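# Clip loose flower head-down onto dryer peg

## Task

Pick up the flower lying on the table and fasten it by its stem onto one of the dryer's pegs so that its head points downward. No stem may end up kinked or deformed. When done, the dryer must still hang from its rail and every flower already clipped must remain clipped.

## Robot and tools

Robot: two arms, left_arm and right_arm, each with a two-finger gripper. Calibrated bases in the scene frame: left_arm at (-0.029, +0.282, 0) m, quat_wxyz (+1.000, 0, 0, +0.003); right_arm at (+0.018, -0.264, 0) m, quat_wxyz (+1.000, 0, 0, -0.005). For both, +z of the base points up.

Frames: the scene frame has its origin at table-top height midway between the nominal bases, +x reaching out over the table, +z up, and left_arm on the +y side (arm names do not match image sides). Every hand pose, velocity, target and wrist-camera pose is expressed in that arm's own base frame; fixed cameras and the table use the scene frame. Printed hand poses may be off by a few centimetres, more at long reach.

Gripper: fingers extend along the gripper's +z axis and close along its y axis. end_effector_position is the point between the pads when closed, roughly 2 cm short of the fingertips; closing pushes the tips about 10 mm further along +z, mostly while the pads are still over 40 mm apart.

Row format (used by every moving tool): one flat list of 16 numbers covering both arms, even if only one moves: left_arm x, y, z (m), qw, qx, qy, qz, opening, then right_arm the same eight. Position and quaternion are an absolute pose to reach, in that arm's base frame, quaternion w first. Opening runs from -1 (closed) to +1 (fully open, 0.084 m); it is an absolute command, so 0 means half open, not 'unchanged'. To keep an orientation, repeat the same target quaternion rather than copying the slightly drifted reported one. To park an arm, resend the exact pose from the last result before it stopped, plus the opening it should hold.

execute_actions(actions, cameras): actions is a list of actions; each action is a table of up to 15 rows, one row per 1/30 s control step, and a short table repeats its last row to fill 15 steps. An empty list just reports state and images. A target lying more than 0.6 m from the gripper's current position along any gripper axis gets the action rejected for both arms; a malformed action or a failing first action rejects the whole call. Each step the controller limits the commanded pose to 70 mm and 16 degrees from the measured pose, so check the 'Hand target' line and send the remainder next. Results also list end_effector_position at some steps.

move(target, speed, blend, opening_speed, blocking, cameras): drives each gripper in a straight line from its Hand target to the given pose. target is one 16-number row or a list of up to 15 rows, sharing at most 10 s. speed is m/s, 0.002 to 1, default 0.25 (rotation up to twice that in rad/s), one value or one per target. blend (m) rounds corners between listed targets; default 0. opening_speed (per second on the -1..+1 scale, at least 0.2) ramps finger commands. blocking=false returns after about 0.5 s while the move continues; a new move replaces a running one. No obstacle avoidance. Faster moves lag, stray and hit harder; aiming far beyond a contact presses harder. The result adds a 'move:' line: done (within 3 mm and 2 degrees), off_target, moving, held or fault, plus limits=paced (pose clipped) or limits=held (steps withheld). Neither done nor off_target tells you about contact.

wait(seconds 0 to 10, cameras): lets time pass holding last commands. stop(cameras): brakes a running move. zoom_image(camera, region [x0, y0, x1, y1] in pixels, at most 504 by 504, origin top-left) magnifies the latest image of cam_head_left, cam_head_right, cam_high, cam_low, cam_left_wrist or cam_right_wrist. clear_fault(arm: left_arm or right_arm) releases a reported torque fault. finished_scene(scene: current scene number) ends the scene irreversibly.

Cameras: cam_head_left, cam_head_right, cam_high, cam_low are 504x504; cam_left_wrist and cam_right_wrist are 672x504. Calibration lines use OpenCV conventions: K in pixels, distortion D, T_world_to_cam mapping the scene frame (for wrist cameras, the carrying arm's base frame) into the camera frame. Fixed cameras may have shifted up to about 2.3 degrees and 9 mm. 'Wrist depth' gives a 7x7 grid per wrist camera, rows top to bottom separated by ' / ', median distance ahead in mm (195 to 3000); '-' means no valid value; transparent things are not seen.

Gripping: grip_measured shares the opening scale. To hold something, command an opening clearly below grip_measured; the bigger the gap, the tighter the squeeze (about 24 N per pad max). Fast closing can crush harder.

Faults and heat: contact torque reaching a joint's load limit (waist 46.2, shoulder 46.3, elbow 28.5, forearm roll 28.5, wrist pitch 15.3, wrist roll 16 N m; held weight counts) or a motor pinned at its torque limit for 1 s stops that arm until clear_fault. Holding loads, stretched poses or pushing at unreachable targets heat motors: MOTOR HOT at 65 °C, brakes for 30 to 60 s at 80 °C. Joint ranges (rad): waist and forearm roll and wrist roll -6.283 to 6.283, shoulder -2.059 to 2.094, elbow -3.927 to 0.192 (straight at -2.733), wrist pitch -1.693 to 3.142. Joint torque readings include arm weight, offsets and noise; positive means toward larger joint angle.

Avoid: dropping or releasing moving items, slamming, hard pushes, any arm stop, arm-to-arm hits or one gripper closing on the other's fingers (the clearance check helps but is incomplete), and anything leaving the table or being left off it. Loose objects may get an occasional small nudge.

Each tool is called as name([rows], argument=value, ...), one row to a line, values as JSON.

## Session

execute_actions(actions=[])

Scene clock: 0.00 s.
left_arm: end_effector_position=(+0.3743, +0.1565, +0.1955) grip_measured=+1.00 end_effector_quat_wxyz=(+0.023, +0.437, +0.899, -0.010) | right_arm: end_effector_position=(+0.0306, +0.3844, +0.2169) grip_measured=+1.00 end_effector_quat_wxyz=(-0.067, +0.829, +0.397, +0.388)
Joint positions: left_arm=[0.42 -0.211 -0.816 -0.056 1.013 -1.787 0.084] | right_arm=[1.841 -0.489 -0.458 -1.022 0.923 1.59 0.084]
Joint velocities: within noise
Joint torques (N m): no reading
Wrist depth (mm): cam_left_wrist=[314 314 315 315 316 317 317 / 315 316 317 317 318 318 319 / 317 318 317 318 319 319 320 / 318 318 319 319 321 321 322 / 319 320 320 321 321 322 323 / 321 321 322 322 323 304 324 / 323 322 323 324 324 324 305] | cam_right_wrist=[654 689 718 763 738 850 2015 / 566 593 614 642 672 715 769 / 505 518 543 571 590 620 641 / 461 475 493 513 530 554 571 / 422 434 450 462 481 500 516 / 385 398 408 421 432 447 466 / 349 360 374 381 395 408 415]
Hand target: left_arm +0.3743, +0.1565, +0.1955; +0.023, +0.437, +0.899, -0.010 | right_arm +0.0306, +0.3844, +0.2169; -0.067, +0.829, +0.397, +0.388
Tool commands: left_gripper/opening=+1.0 right_gripper/opening=+1.0

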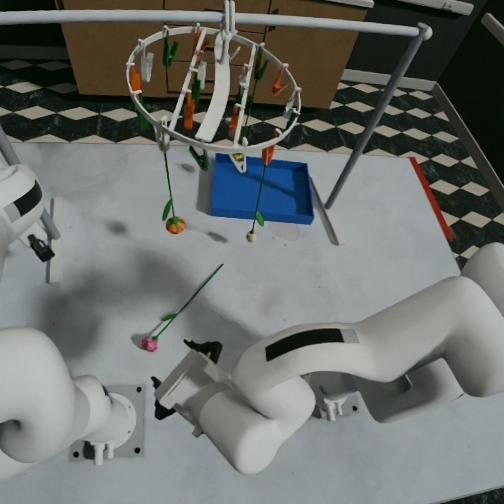

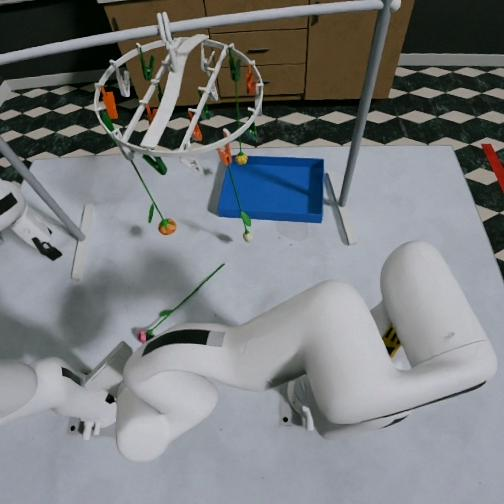

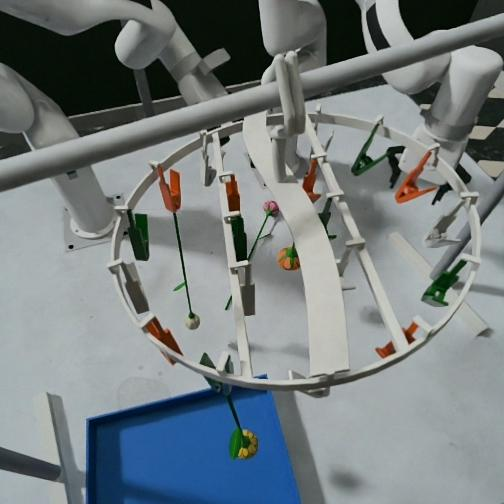

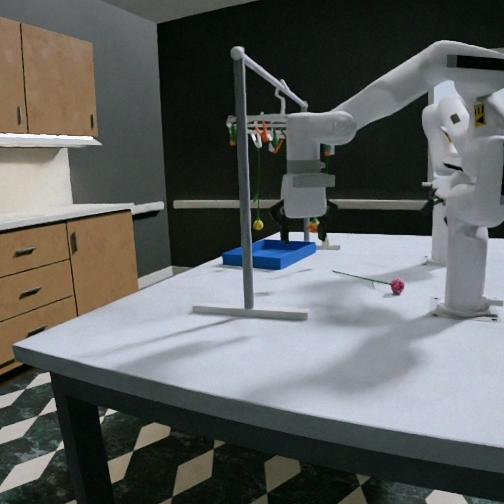

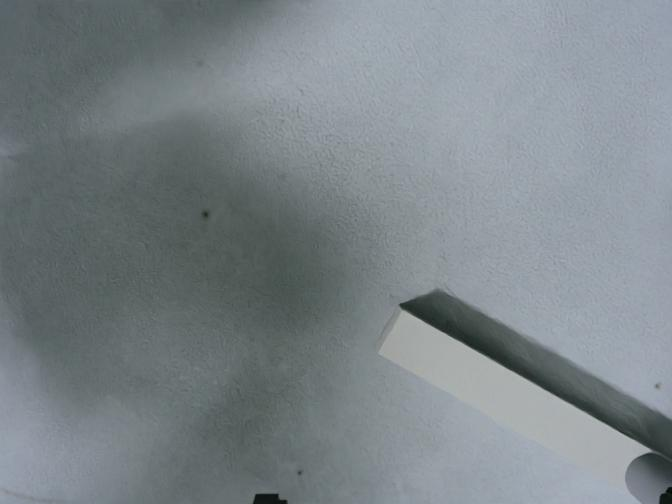

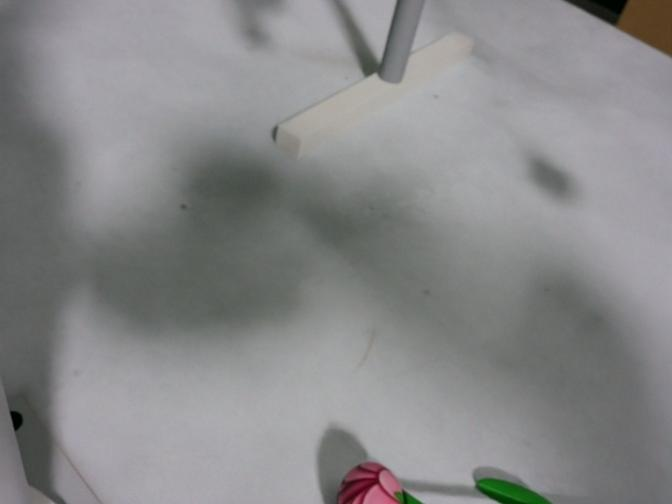

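zoom_image(camera="cam_high", region=[100, 90, 300, 290])

zoom_image(camera="cam_high", region=[290, 100, 490, 300])

zoom_image(camera="cam_head_left", region=[110, 0, 330, 220])

zoom_image(camera="cam_low", region=[210, 40, 360, 190])

zoom_image(camera="cam_head_right", region=[80, 0, 300, 220])

Scaled by 2.520 from the camera's 504x504 image, which has a finer 720x720 frame.

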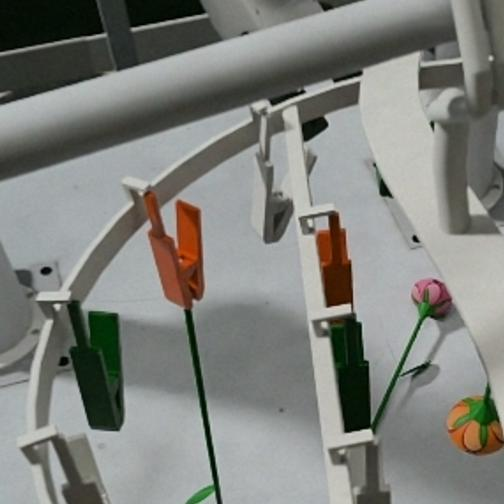

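Scaled by 2.520 from the camera's 504x504 image, which has a finer 720x720 frame.

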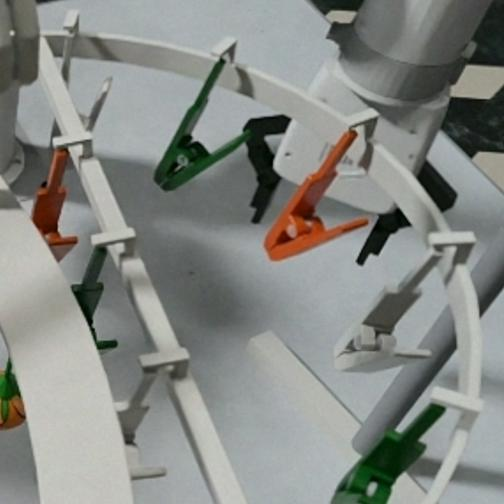

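Scaled by 2.291 from the camera's 504x504 image, which has a finer 720x720 frame.

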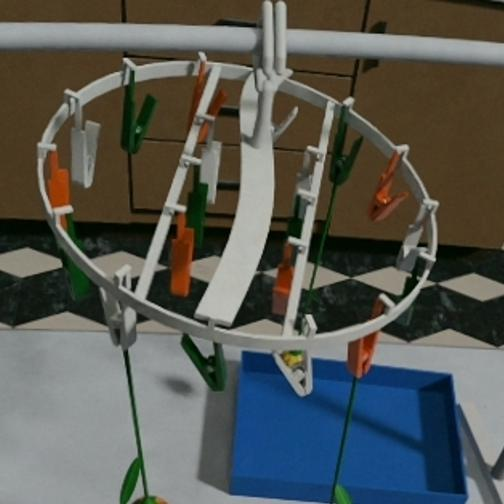

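Scaled by 3.360 from the camera's 504x504 image, which has a finer 720x720 frame.

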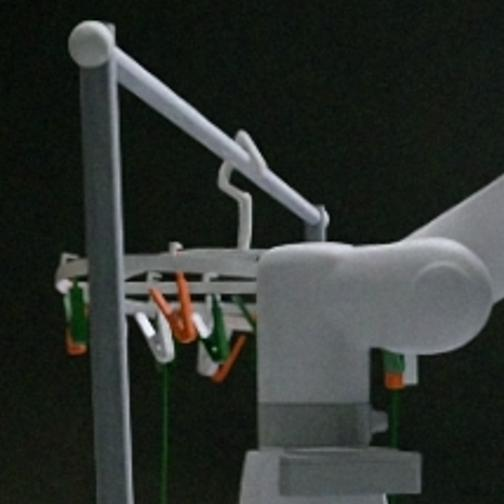

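Scaled by 2.291 from the camera's 504x504 image, which has a finer 720x720 frame.

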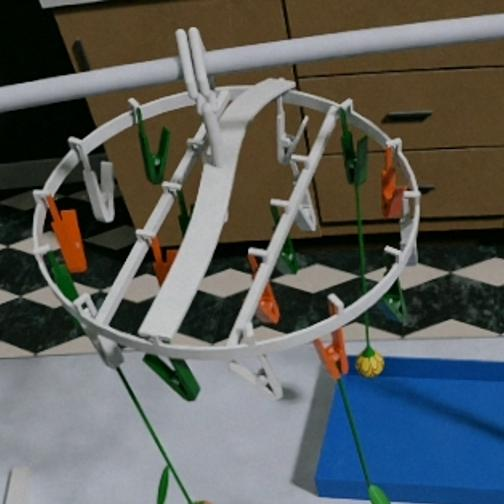

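zoom_image(camera="cam_head_left", region=[120, 90, 220, 190])

zoom_image(camera="cam_head_left", region=[200, 80, 310, 190])

zoom_image(camera="cam_head_right", region=[80, 60, 180, 160])

zoom_image(camera="cam_head_right", region=[170, 80, 280, 190])

zoom_image(camera="cam_high", region=[340, 100, 490, 250])

zoom_image(camera="cam_high", region=[110, 110, 260, 260])

Scaled by 5.040 from the camera's 504x504 image, which has a finer 720x720 frame.

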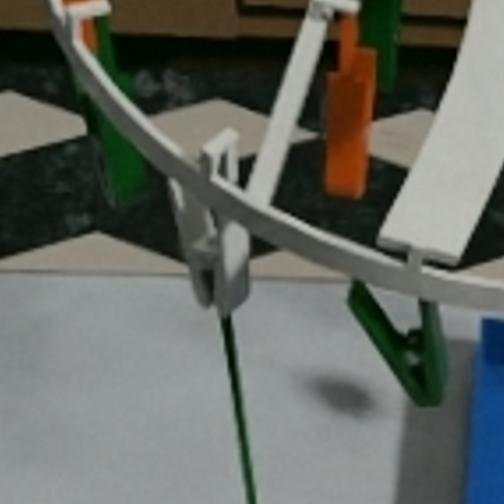

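Scaled by 4.582 from the camera's 504x504 image, which has a finer 720x720 frame.

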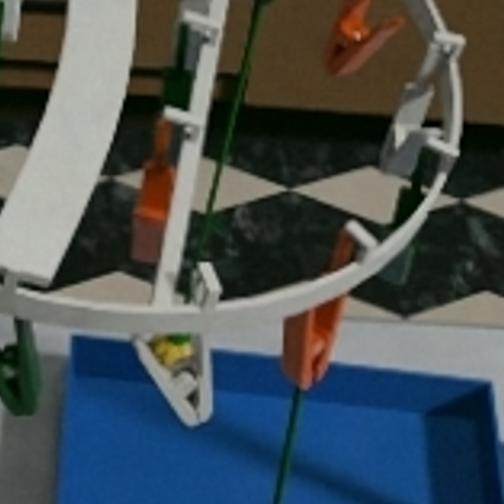

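Scaled by 5.040 from the camera's 504x504 image, which has a finer 720x720 frame.

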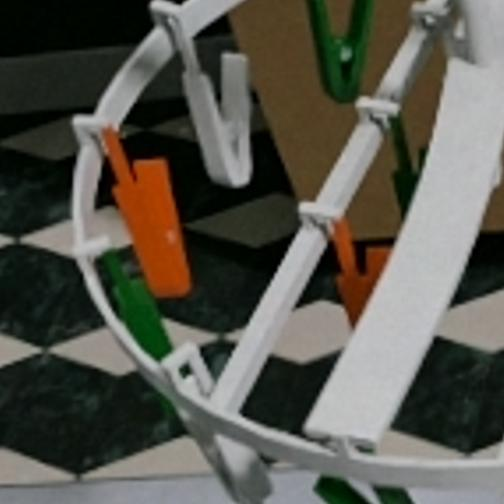

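Scaled by 4.582 from the camera's 504x504 image, which has a finer 720x720 frame.

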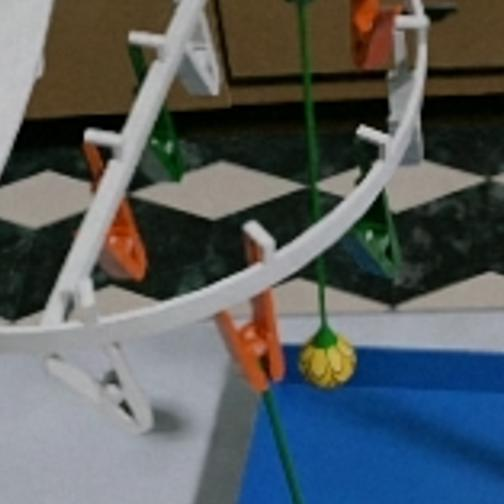

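Scaled by 3.360 from the camera's 504x504 image, which has a finer 720x720 frame.

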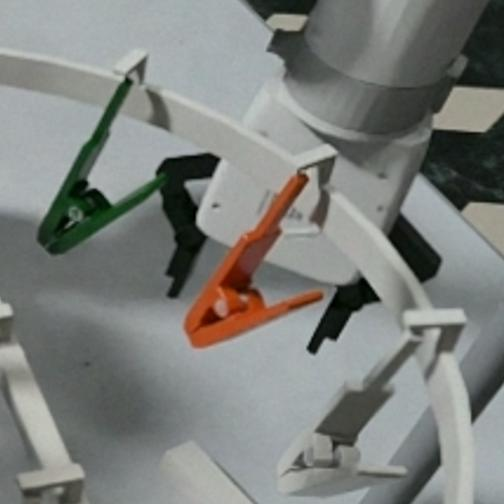

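Scaled by 3.360 from the camera's 504x504 image, which has a finer 720x720 frame.

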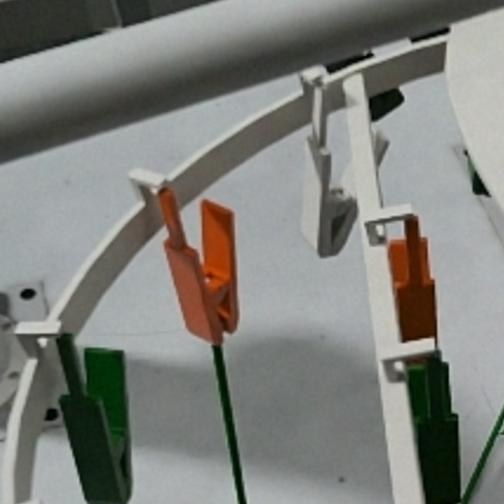

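move(target=[0.3743,0.1565,0.1955,0.023,0.437,0.899,-0.010,1,0.25,0.30,0.32,0,0.340,0.940,0,1])

Scene clock: 137.77 s.
left_arm: end_effector_position=(+0.3743, +0.1565, +0.1955) grip_measured=+1.00 end_effector_quat_wxyz=(+0.023, +0.437, +0.899, -0.010) | right_arm: end_effector_position=(+0.2500, +0.3000, +0.3200) grip_measured=+1.00 end_effector_quat_wxyz=(+0.000, +0.340, +0.940, +0.000)
Joint positions: left_arm=[0.42 -0.211 -0.817 -0.057 1.014 -1.787 0.084] | right_arm=[0.876 -0.311 -1.086 0 1.397 -1.571 0.084]
Joint velocities: within noise
Joint torques (N m): left_arm=[2.9 -15.61 -21.72 -0.92 -1.66 1.02] | right_arm=[-1.74 -11.81 -22.51 -1.07 -1.56 -0.57]
Wrist depth (mm): cam_left_wrist=[314 314 315 316 316 316 317 / 316 315 316 317 317 319 319 / 317 317 318 318 318 320 320 / 317 320 319 320 320 320 321 / 320 320 320 321 321 322 323 / 321 321 321 322 322 304 324 / 323 323 323 324 325 325 305] | cam_right_wrist=[454 453 451 451 452 451 451 / 452 452 450 451 450 451 450 / 451 451 452 450 449 448 448 / 451 450 449 450 448 448 447 / 450 450 450 448 448 447 447 / 449 450 447 448 447 446 446 / 448 448 447 447 446 445 447]
Hand target: left_arm +0.3743, +0.1565, +0.1955; +0.023, +0.437, +0.899, -0.010 | right_arm +0.2500, +0.3000, +0.3200; +0.000, +0.340, +0.940, +0.000
Off the commanded pose: left_arm 0.000 m, 0 deg | right_arm 0.000 m, 0 deg.
move: done
camera_calibration:
cam_left_wrist: T_world_to_cam=[[0.796972, 0.603873, 0.0131554, -0.362477], [0.602671, -0.796461, 0.0493696, -0.0469476], [0.0402907, -0.0314179, -0.998694, 0.314816], [0, 0, 0, 1]] pos_world=[0.304493, 0.191389, 0.321492]
cam_right_wrist: T_world_to_cam=[[0.648887, 0.760825, -0.00955765, -0.351177], [0.760584, -0.648933, -0.019972, 0.0793527], [-0.0213974, 0.00569016, -0.999755, 0.447719], [0, 0, 0, 1]] pos_world=[0.1771, 0.316131, 0.445838]

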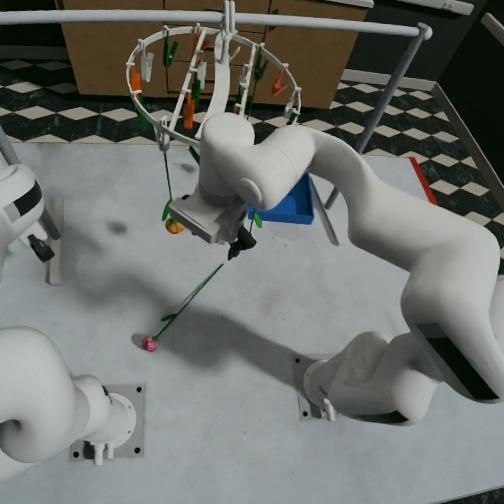

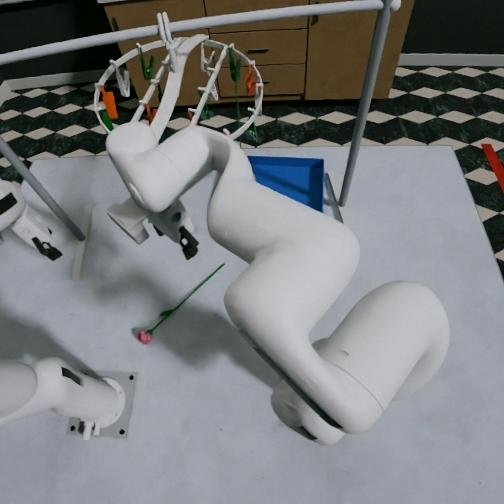

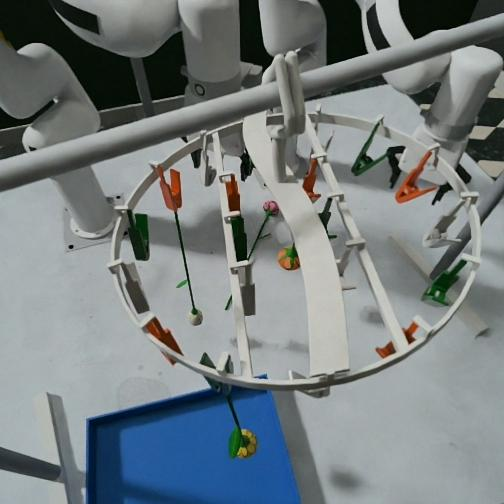

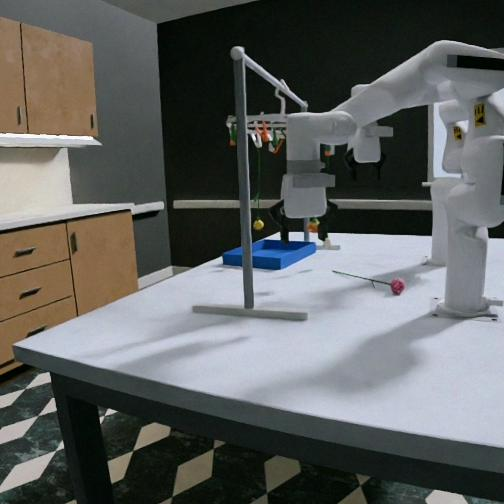

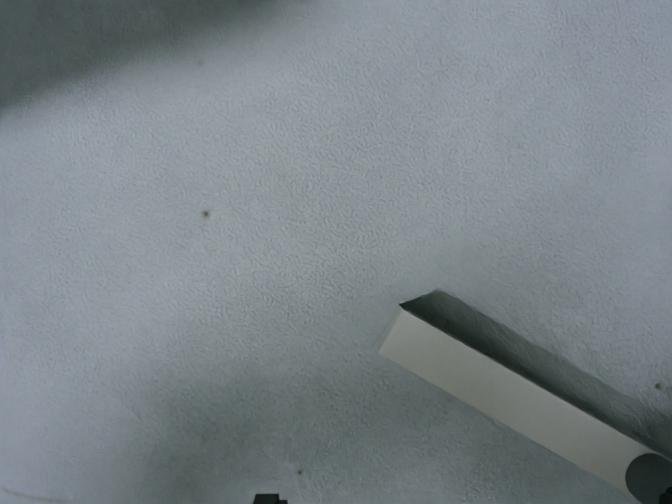

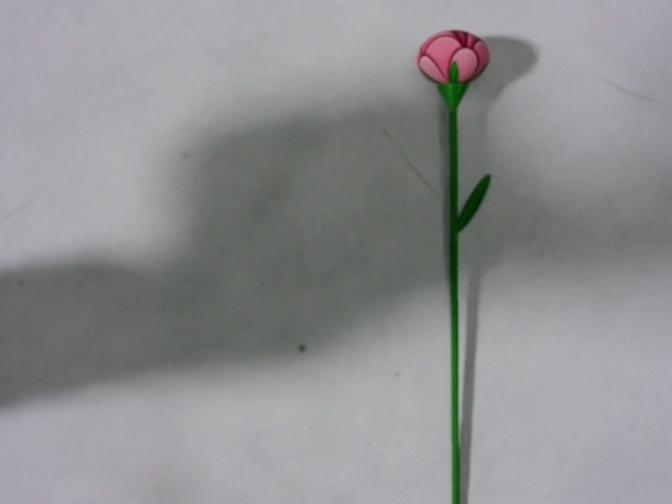

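move(target=[0.3743,0.1565,0.1955,0.023,0.437,0.899,-0.010,1,0.36,0.29,0.25,0,0.340,0.940,0,0.2], cameras=["cam_right_wrist","cam_low"])

Scene clock: 145.33 s.
left_arm: end_effector_position=(+0.3743, +0.1565, +0.1955) grip_measured=+1.00 end_effector_quat_wxyz=(+0.023, +0.437, +0.899, -0.010) | right_arm: end_effector_position=(+0.3600, +0.2900, +0.2500) grip_measured=+0.19 end_effector_quat_wxyz=(+0.000, +0.340, +0.940, +0.000)
Joint positions: left_arm=[0.42 -0.211 -0.817 -0.057 1.014 -1.787 0.084] | right_arm=[0.678 -0.051 -1.148 0 1.199 -1.769 0.052]
Joint velocities: within noise
Joint torques (N m): left_arm=[2.2 -16.39 -20.33 -0.37 -2.24 0.96] | right_arm=[-2.36 -16.73 -22.1 0.54 -2.41 -0.39]
Wrist depth (mm): cam_left_wrist=[314 314 315 316 316 317 317 / 316 315 316 317 318 318 319 / 317 317 318 319 320 319 320 / 318 318 319 320 320 321 321 / 320 320 320 322 321 323 321 / 321 321 323 322 323 304 325 / 323 323 324 323 324 325 305] | cam_right_wrist=[382 383 383 382 381 380 380 / 382 381 381 380 381 379 379 / 382 380 380 380 380 379 379 / 380 380 380 379 379 378 378 / 379 379 380 378 379 378 378 / 379 379 378 377 378 376 378 / 378 379 378 377 375 376 376]
Hand target: left_arm +0.3743, +0.1565, +0.1955; +0.023, +0.437, +0.899, -0.010 | right_arm +0.3600, +0.2900, +0.2500; +0.000, +0.340, +0.940, +0.000
Off the commanded pose: left_arm 0.000 m, 0 deg | right_arm 0.000 m, 0 deg.
move: done
camera_calibration:
cam_right_wrist: T_world_to_cam=[[0.648887, 0.760825, -0.00955765, -0.415615], [0.760584, -0.648933, -0.019972, -0.0121989], [-0.0213974, 0.00569016, -0.999755, 0.380147], [0, 0, 0, 1]] pos_world=[0.2871, 0.306131, 0.375838]
Images, in order (width x height): cam_low 504x504, cam_right_wrist 672x504.

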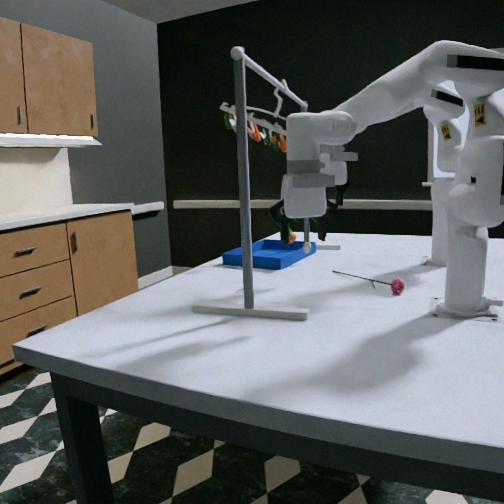

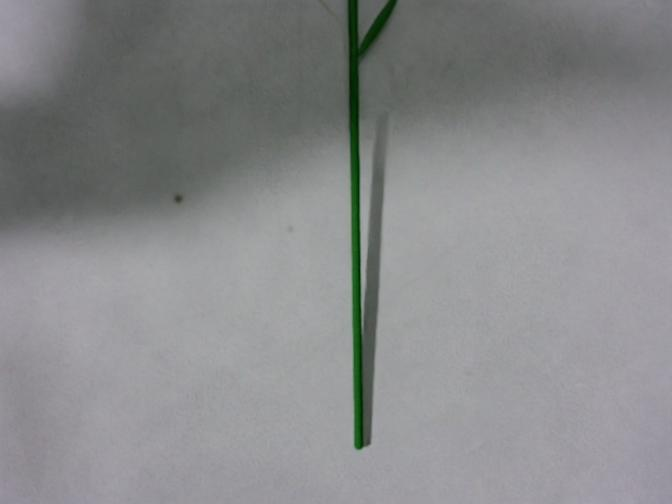

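execute_actions(actions=[])

zoom_image(camera="cam_low", region=[210, 40, 360, 190])

Scene clock: 147.63 s.
left_arm: end_effector_position=(+0.3743, +0.1565, +0.1955) grip_measured=+1.00 end_effector_quat_wxyz=(+0.023, +0.437, +0.899, -0.010) | right_arm: end_effector_position=(+0.3600, +0.2900, +0.2500) grip_measured=+0.19 end_effector_quat_wxyz=(+0.000, +0.340, +0.940, +0.000)
Joint positions: left_arm=[0.42 -0.211 -0.817 -0.057 1.014 -1.787 0.084] | right_arm=[0.678 -0.051 -1.148 0 1.199 -1.769 0.052]
Joint velocities: within noise
Joint torques (N m): left_arm=[1.94 -16.71 -20.58 0.17 -2.55 1.03] | right_arm=[-0.83 -17.48 -20.95 0.16 -1.87 -0.41]
Wrist depth (mm): cam_left_wrist=[314 315 314 315 315 317 317 / 316 315 317 318 317 318 318 / 317 318 318 318 318 319 319 / 319 319 319 319 320 321 321 / 320 320 320 320 321 323 323 / 320 322 322 323 323 304 324 / 323 322 324 325 325 326 304] | cam_right_wrist=[383 382 382 382 381 381 380 / 382 381 381 381 380 380 378 / 382 382 380 380 381 379 378 / 380 380 378 379 379 378 378 / 380 379 379 378 378 378 377 / 379 379 378 379 377 377 376 / 378 378 377 378 377 377 376]
Hand target: left_arm +0.3743, +0.1565, +0.1955; +0.023, +0.437, +0.899, -0.010 | right_arm +0.3600, +0.2900, +0.2500; +0.000, +0.340, +0.940, +0.000
Tool commands: left_gripper/opening=+1.0 right_gripper/opening=+0.2
Off the commanded pose: left_arm 0.000 m, 0 deg | right_arm 0.000 m, 0 deg.
camera_calibration:
cam_left_wrist: T_world_to_cam=[[0.796972, 0.603873, 0.0131554, -0.362477], [0.602671, -0.796461, 0.0493696, -0.0469476], [0.0402907, -0.0314179, -0.998694, 0.314816], [0, 0, 0, 1]] pos_world=[0.304493, 0.191389, 0.321492]
cam_right_wrist: T_world_to_cam=[[0.648887, 0.760825, -0.00955765, -0.41568], [0.760584, -0.648933, -0.019972, -0.0122749], [-0.0213974, 0.00569016, -0.999755, 0.380149], [0, 0, 0, 1]] pos_world=[0.2872, 0.306131, 0.375838]

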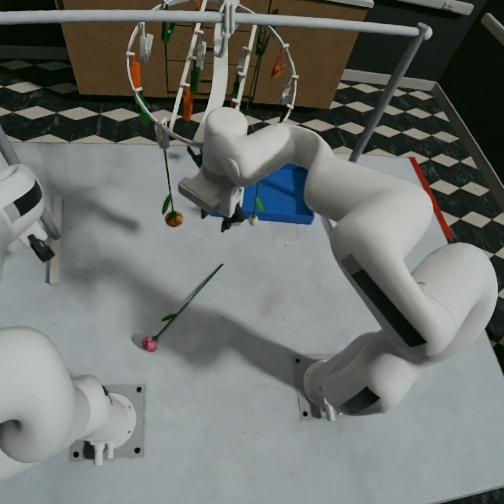

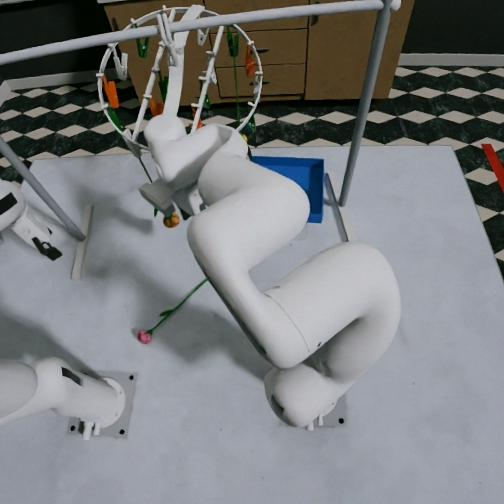

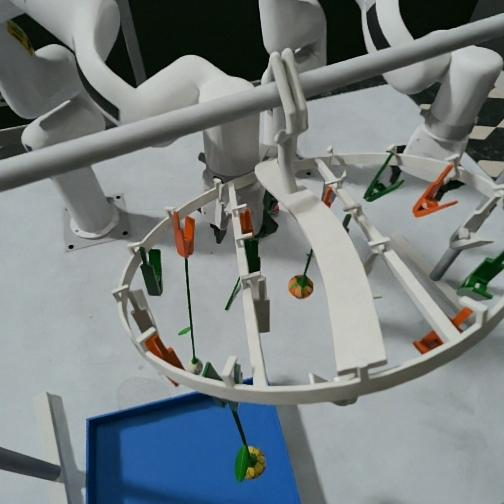

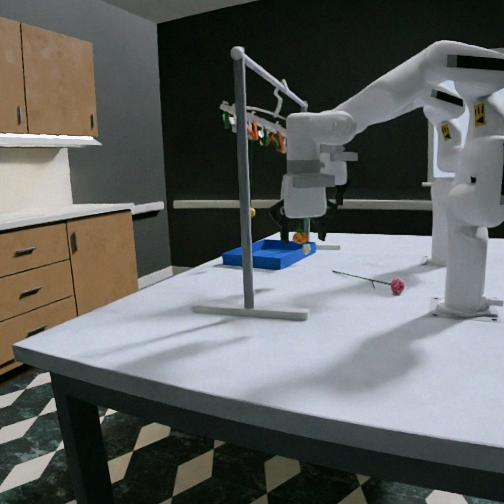

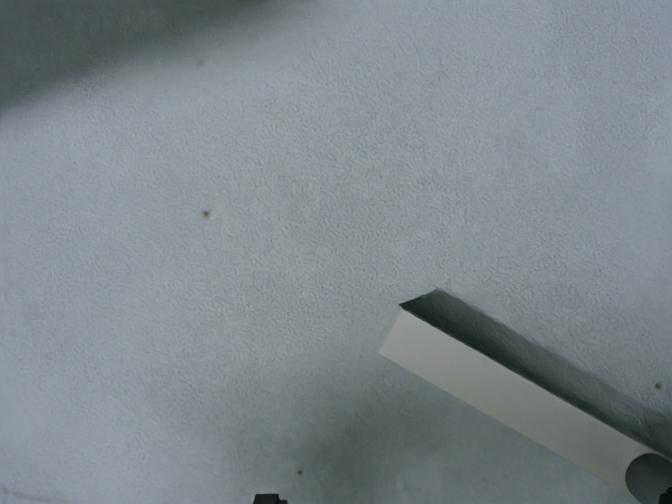

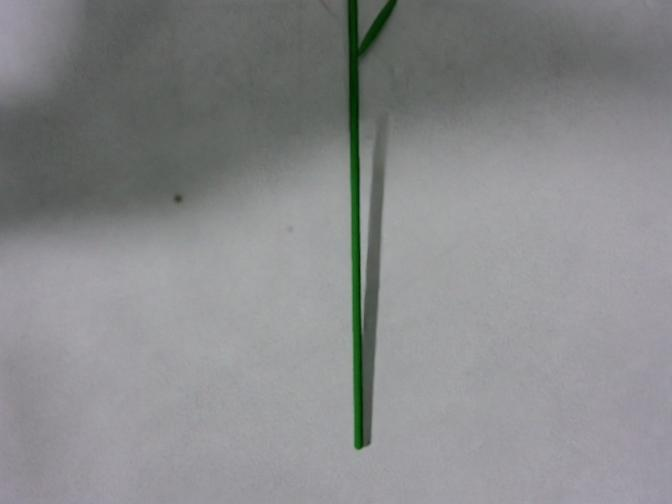

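Scaled by 3.360 from the camera's 504x504 image, which has a finer 720x720 frame.

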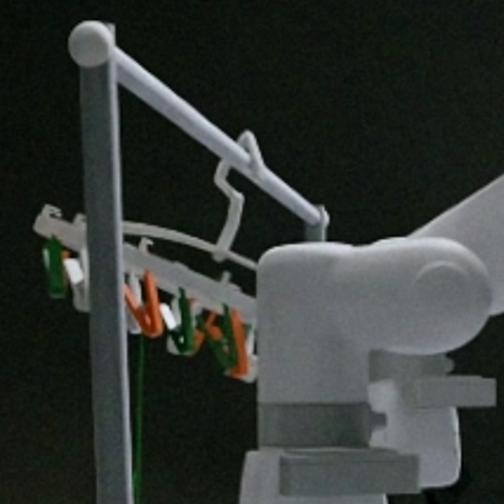

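move(target=[0.3743,0.1565,0.1955,0.023,0.437,0.899,-0.010,1,0.25,0.30,0.30,0,0.340,0.940,0,0.2], speed=0.04)

zoom_image(camera="cam_low", region=[210, 40, 360, 190])

Scene clock: 156.27 s.
left_arm: end_effector_position=(+0.3743, +0.1565, +0.1955) grip_measured=+1.00 end_effector_quat_wxyz=(+0.023, +0.437, +0.899, -0.010) | right_arm: end_effector_position=(+0.2500, +0.3000, +0.3000) grip_measured=+0.19 end_effector_quat_wxyz=(+0.000, +0.340, +0.940, +0.000)
Joint positions: left_arm=[0.42 -0.211 -0.817 -0.057 1.014 -1.787 0.084] | right_arm=[0.876 -0.313 -1.028 0 1.341 -1.571 0.052]
Joint velocities: within noise
Joint torques (N m): left_arm=[0.29 -18.25 -20.95 0.22 -2.7 1.01] | right_arm=[2.59 -17.19 -20.23 -0.31 -1.63 0.57]
Wrist depth (mm): cam_left_wrist=[314 314 314 316 316 316 317 / 315 316 317 317 317 319 318 / 316 317 317 319 319 320 320 / 318 319 319 321 320 321 321 / 320 320 320 321 321 322 323 / 320 322 322 322 322 304 324 / 322 324 323 323 324 327 305] | cam_right_wrist=[434 432 433 432 432 430 431 / 433 432 432 431 431 430 431 / 433 431 430 431 430 428 429 / 430 430 429 430 430 429 430 / 430 431 429 429 429 428 427 / 430 429 428 428 428 426 427 / 428 428 427 428 427 427 425]
Hand target: left_arm +0.3743, +0.1565, +0.1955; +0.023, +0.437, +0.899, -0.010 | right_arm +0.2500, +0.3000, +0.3000; +0.000, +0.340, +0.940, +0.000
Off the commanded pose: left_arm 0.000 m, 0 deg | right_arm 0.000 m, 0 deg.
move: done
camera_calibration:
cam_left_wrist: T_world_to_cam=[[0.796972, 0.603873, 0.0131554, -0.362477], [0.602671, -0.796461, 0.0493696, -0.0469476], [0.0402907, -0.0314179, -0.998694, 0.314816], [0, 0, 0, 1]] pos_world=[0.304493, 0.191389, 0.321492]
cam_right_wrist: T_world_to_cam=[[0.648885, 0.760825, -0.00962252, -0.351406], [0.760582, -0.648932, -0.020048, 0.078908], [-0.0214974, 0.00569015, -0.999753, 0.427643], [0, 0, 0, 1]] pos_world=[0.177199, 0.316131, 0.425738]

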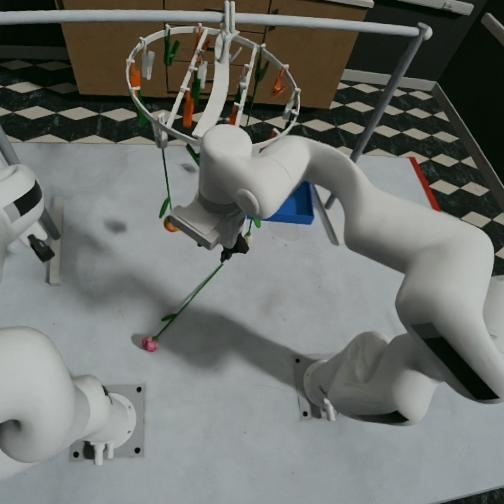

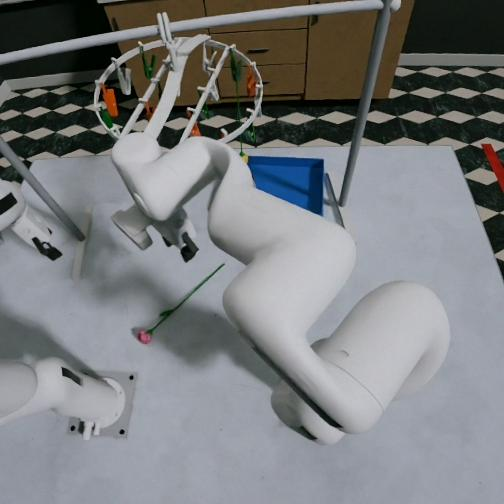

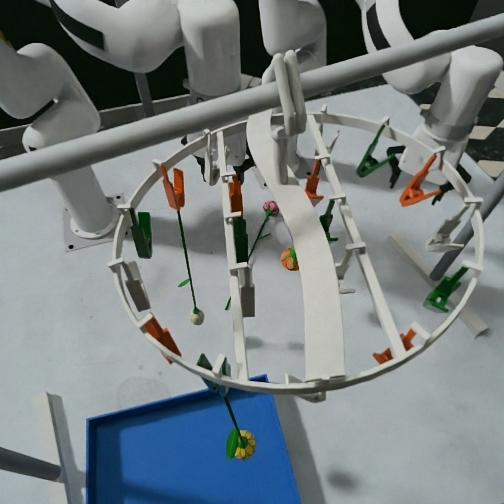

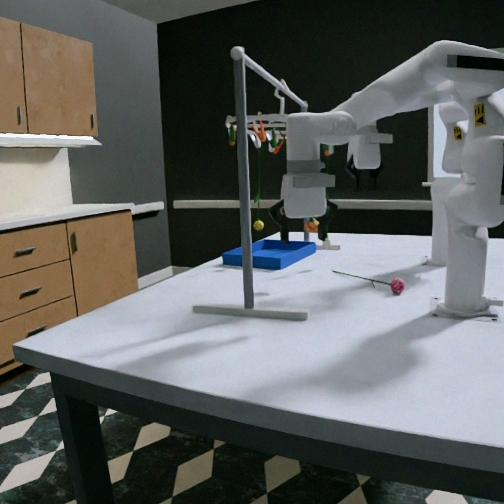

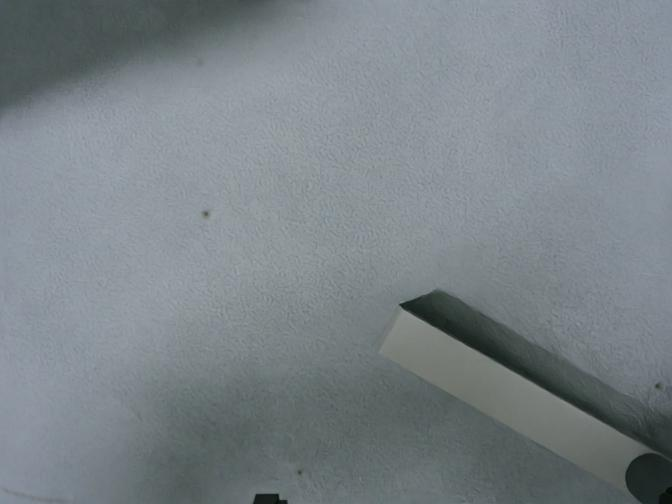

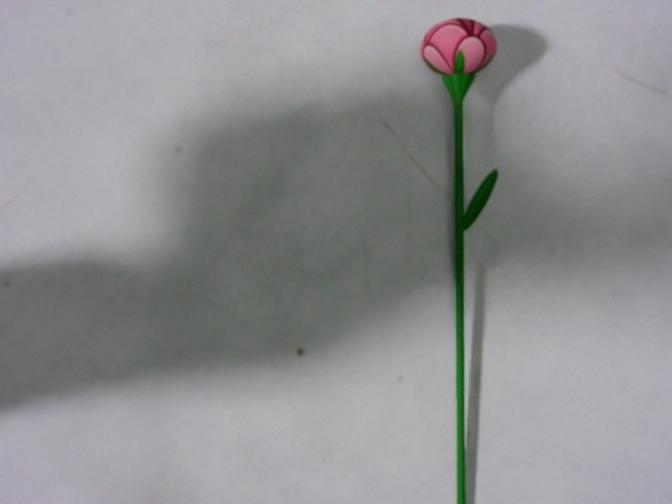

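Scaled by 3.360 from the camera's 504x504 image, which has a finer 720x720 frame.

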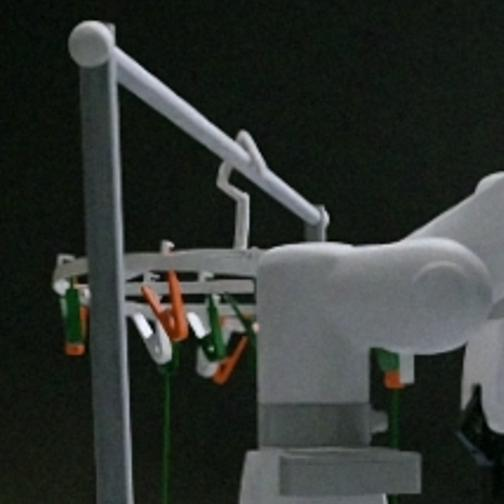

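move(target=[0.3743,0.1565,0.1955,0.023,0.437,0.899,-0.010,1,0.2734,0.3262,0.10,0,0.338,0.941,0,0.2], speed=0.15, cameras=["cam_right_wrist","cam_low","cam_head_left"])

Scene clock: 179.83 s.
left_arm: end_effector_position=(+0.3743, +0.1565, +0.1955) grip_measured=+1.00 end_effector_quat_wxyz=(+0.023, +0.437, +0.899, -0.010) | right_arm: end_effector_position=(+0.2734, +0.3262, +0.1000) grip_measured=+0.19 end_effector_quat_wxyz=(+0.000, +0.338, +0.941, +0.000)
Joint positions: left_arm=[0.42 -0.211 -0.817 -0.057 1.014 -1.787 0.084] | right_arm=[0.873 0.023 -0.77 0 0.747 -1.579 0.052]
Joint velocities: within noise
Joint torques (N m): left_arm=[0.44 -18.39 -21.24 0.25 -2.66 0.96] | right_arm=[-2.14 -16.07 -19.04 -0.19 -2.24 -0.47]
Wrist depth (mm): cam_left_wrist=[314 315 315 315 316 317 317 / 315 315 316 317 318 318 319 / 318 317 318 318 319 319 320 / 318 319 319 321 320 321 320 / 319 320 321 320 321 322 322 / 321 321 322 323 322 303 324 / 322 323 323 324 325 325 305] | cam_right_wrist=[232 231 231 231 230 231 230 / 231 231 231 230 230 230 230 / 231 230 230 230 229 230 229 / 230 230 230 229 229 229 229 / 230 229 230 229 229 229 229 / 230 230 229 229 229 228 228 / 229 229 228 229 228 228 227]
Hand target: left_arm +0.3743, +0.1565, +0.1955; +0.023, +0.437, +0.899, -0.010 | right_arm +0.2734, +0.3262, +0.1000; +0.000, +0.338, +0.941, +0.000
Off the commanded pose: left_arm 0.000 m, 0 deg | right_arm 0.000 m, 0 deg.
move: done
camera_calibration:
cam_right_wrist: T_world_to_cam=[[0.645482, 0.763717, -0.00948733, -0.388503], [0.763476, -0.645526, -0.0199907, 0.0722186], [-0.0213915, 0.00566024, -0.999755, 0.228136], [0, 0, 0, 1]] pos_world=[0.200515, 0.342034, 0.225838]
Images, in order (width x height): cam_head_left 504x504, cam_low 504x504, cam_right_wrist 672x504.

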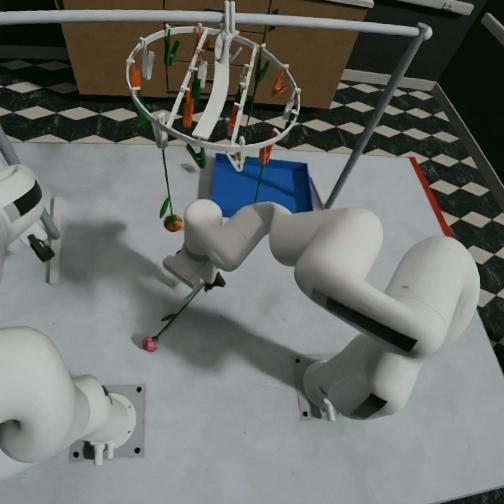

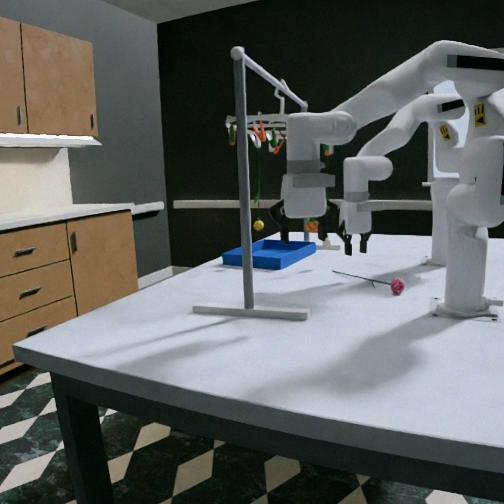

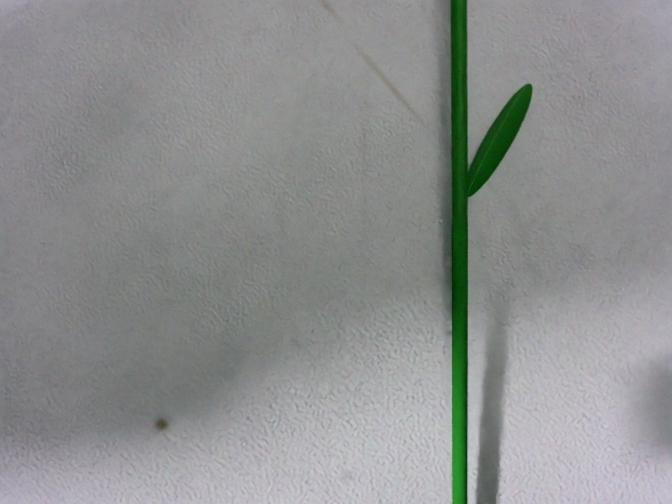

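move([
  [0.3743,0.1565,0.1955,0.023,0.437,0.899,-0.010,1,0.2744,0.3272,0.04,0,0.338,0.941,0,0.2],
  [0.3743,0.1565,0.1955,0.023,0.437,0.899,-0.010,1,0.2744,0.3272,0.021,0,0.338,0.941,0,0.2],
], speed=[0.1,0.03], cameras=["cam_right_wrist","cam_low"])

zoom_image(camera="cam_low", region=[310, 200, 430, 320])

Scene clock: 187.17 s.
left_arm: end_effector_position=(+0.3743, +0.1565, +0.1955) grip_measured=+1.00 end_effector_quat_wxyz=(+0.023, +0.437, +0.899, -0.010) | right_arm: end_effector_position=(+0.2744, +0.3272, +0.0210) grip_measured=+0.19 end_effector_quat_wxyz=(+0.000, +0.338, +0.941, +0.000)
Joint positions: left_arm=[0.42 -0.211 -0.817 -0.057 1.014 -1.787 0.084] | right_arm=[0.873 0.223 -0.737 0 0.514 -1.579 0.052]
Joint velocities: within noise
Joint torques (N m): left_arm=[0.25 -18.38 -21.53 0.21 -2.61 0.95] | right_arm=[-1.62 -18.49 -16.43 0.53 -2.36 -0.5]
Wrist depth (mm): cam_left_wrist=[314 315 316 316 316 316 316 / 316 315 317 317 318 318 318 / 316 317 318 318 319 319 320 / 317 319 319 320 321 321 321 / 319 321 320 321 321 322 321 / 321 321 322 323 323 304 325 / 322 323 323 324 323 324 305] | cam_right_wrist=[- - - - - - - / - - - - - - - / - - - - - - - / - - - - - - - / - - - - - - - / - - - - - - - / - - - - - - -]
Hand target: left_arm +0.3743, +0.1565, +0.1955; +0.023, +0.437, +0.899, -0.010 | right_arm +0.2744, +0.3272, +0.0210; +0.000, +0.338, +0.941, +0.000
Off the commanded pose: left_arm 0.000 m, 0 deg | right_arm 0.000 m, 0 deg.
move: done
camera_calibration:
cam_right_wrist: T_world_to_cam=[[0.645528, 0.763676, -0.00962925, -0.390635], [0.763434, -0.645576, -0.0200022, 0.0705488], [-0.0214916, 0.00556067, -0.999754, 0.149225], [0, 0, 0, 1]] pos_world=[0.201514, 0.343034, 0.146838]
Images, in order (width x height): cam_low 504x504, cam_right_wrist 672x504.

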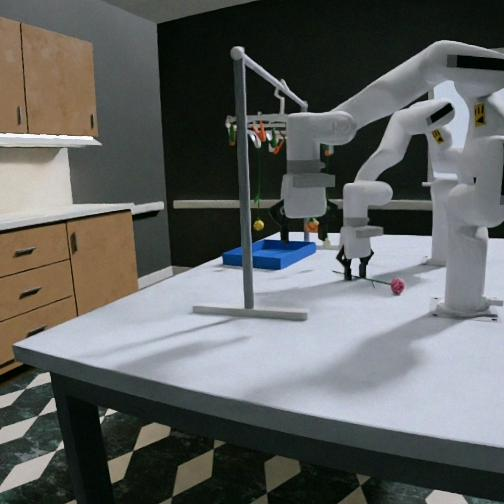

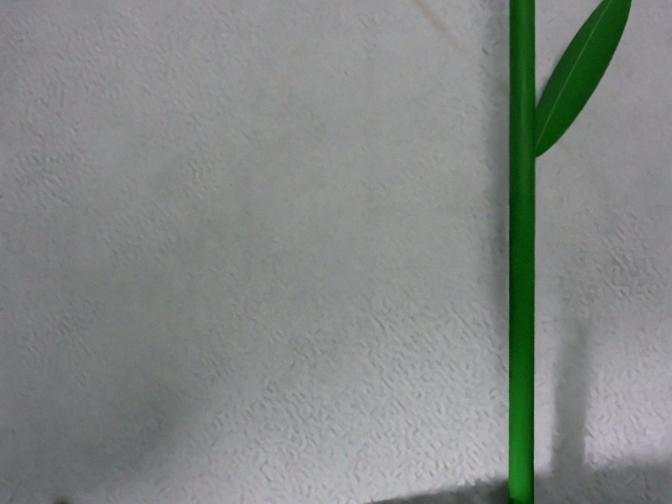

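Scaled by 4.200 from the camera's 504x504 image, which has a finer 720x720 frame.

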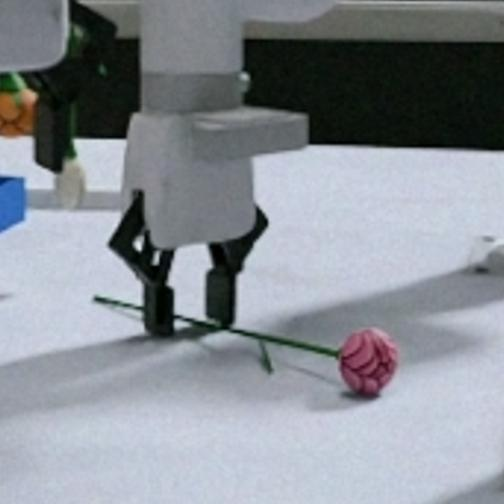

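move(target=[0.3743,0.1565,0.1955,0.023,0.437,0.899,-0.010,1,0.2744,0.3272,0.021,0,0.338,0.941,0,-0.9], opening_speed=0.6, cameras=["cam_right_wrist","cam_low"])

zoom_image(camera="cam_low", region=[310, 200, 430, 320])

Scene clock: 192.20 s.
left_arm: end_effector_position=(+0.3743, +0.1565, +0.1955) grip_measured=+1.00 end_effector_quat_wxyz=(+0.023, +0.437, +0.899, -0.010) | right_arm: end_effector_position=(+0.2744, +0.3272, +0.0209) grip_measured=-0.90 end_effector_quat_wxyz=(+0.000, +0.338, +0.941, +0.000)
Joint positions: left_arm=[0.42 -0.211 -0.817 -0.057 1.014 -1.787 0.084] | right_arm=[0.873 0.223 -0.737 0 0.514 -1.579 0.004]
Joint velocities: within noise
Joint torques (N m): left_arm=[0.27 -18.21 -21.62 0.22 -2.6 0.95] | right_arm=[0.21 -6.77 -1.16 0 1.89 -0.28]
Wrist depth (mm): cam_left_wrist=[314 315 315 316 316 317 317 / 316 316 316 317 317 318 318 / 316 317 318 318 319 320 319 / 318 319 320 320 320 321 321 / 319 320 321 321 321 322 323 / 321 321 322 322 323 303 324 / 323 323 323 324 324 325 305] | cam_right_wrist=[- - - - - - - / - - - - - - - / - - - - - - - / - - - - - - - / - - - - - - - / - - - - - - - / - - - - - - -]
Hand target: left_arm +0.3743, +0.1565, +0.1955; +0.023, +0.437, +0.899, -0.010 | right_arm +0.2744, +0.3272, +0.0210; +0.000, +0.338, +0.941, +0.000
Off the commanded pose: left_arm 0.000 m, 0 deg | right_arm 0.000 m, 0 deg.
move: done
camera_calibration:
cam_right_wrist: T_world_to_cam=[[0.645528, 0.763676, -0.00962925, -0.39056], [0.763434, -0.645576, -0.0200022, 0.0704822], [-0.0214916, 0.00556067, -0.999754, 0.149126], [0, 0, 0, 1]] pos_world=[0.201514, 0.342934, 0.146738]
Images, in order (width x height): cam_low 504x504, cam_right_wrist 672x504.

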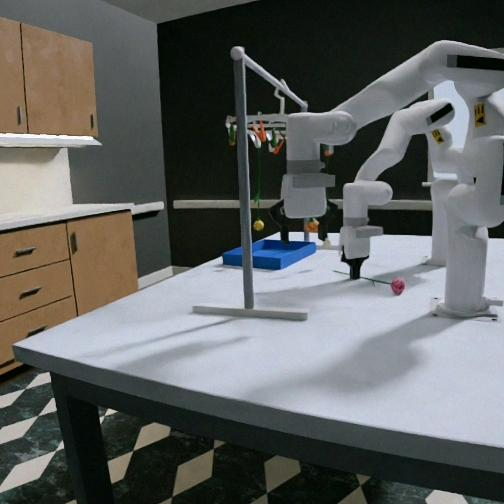

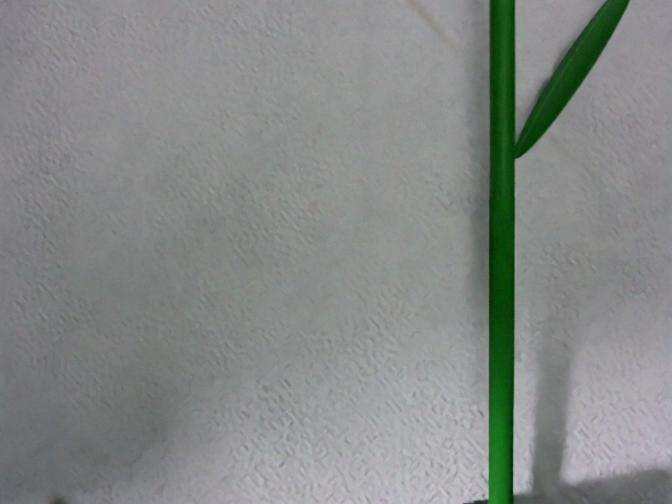

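Scaled by 4.200 from the camera's 504x504 image, which has a finer 720x720 frame.

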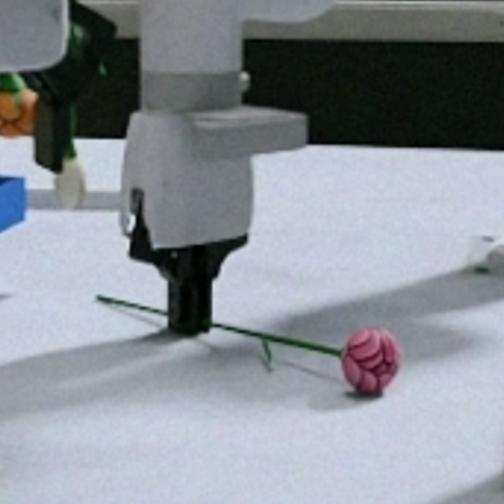

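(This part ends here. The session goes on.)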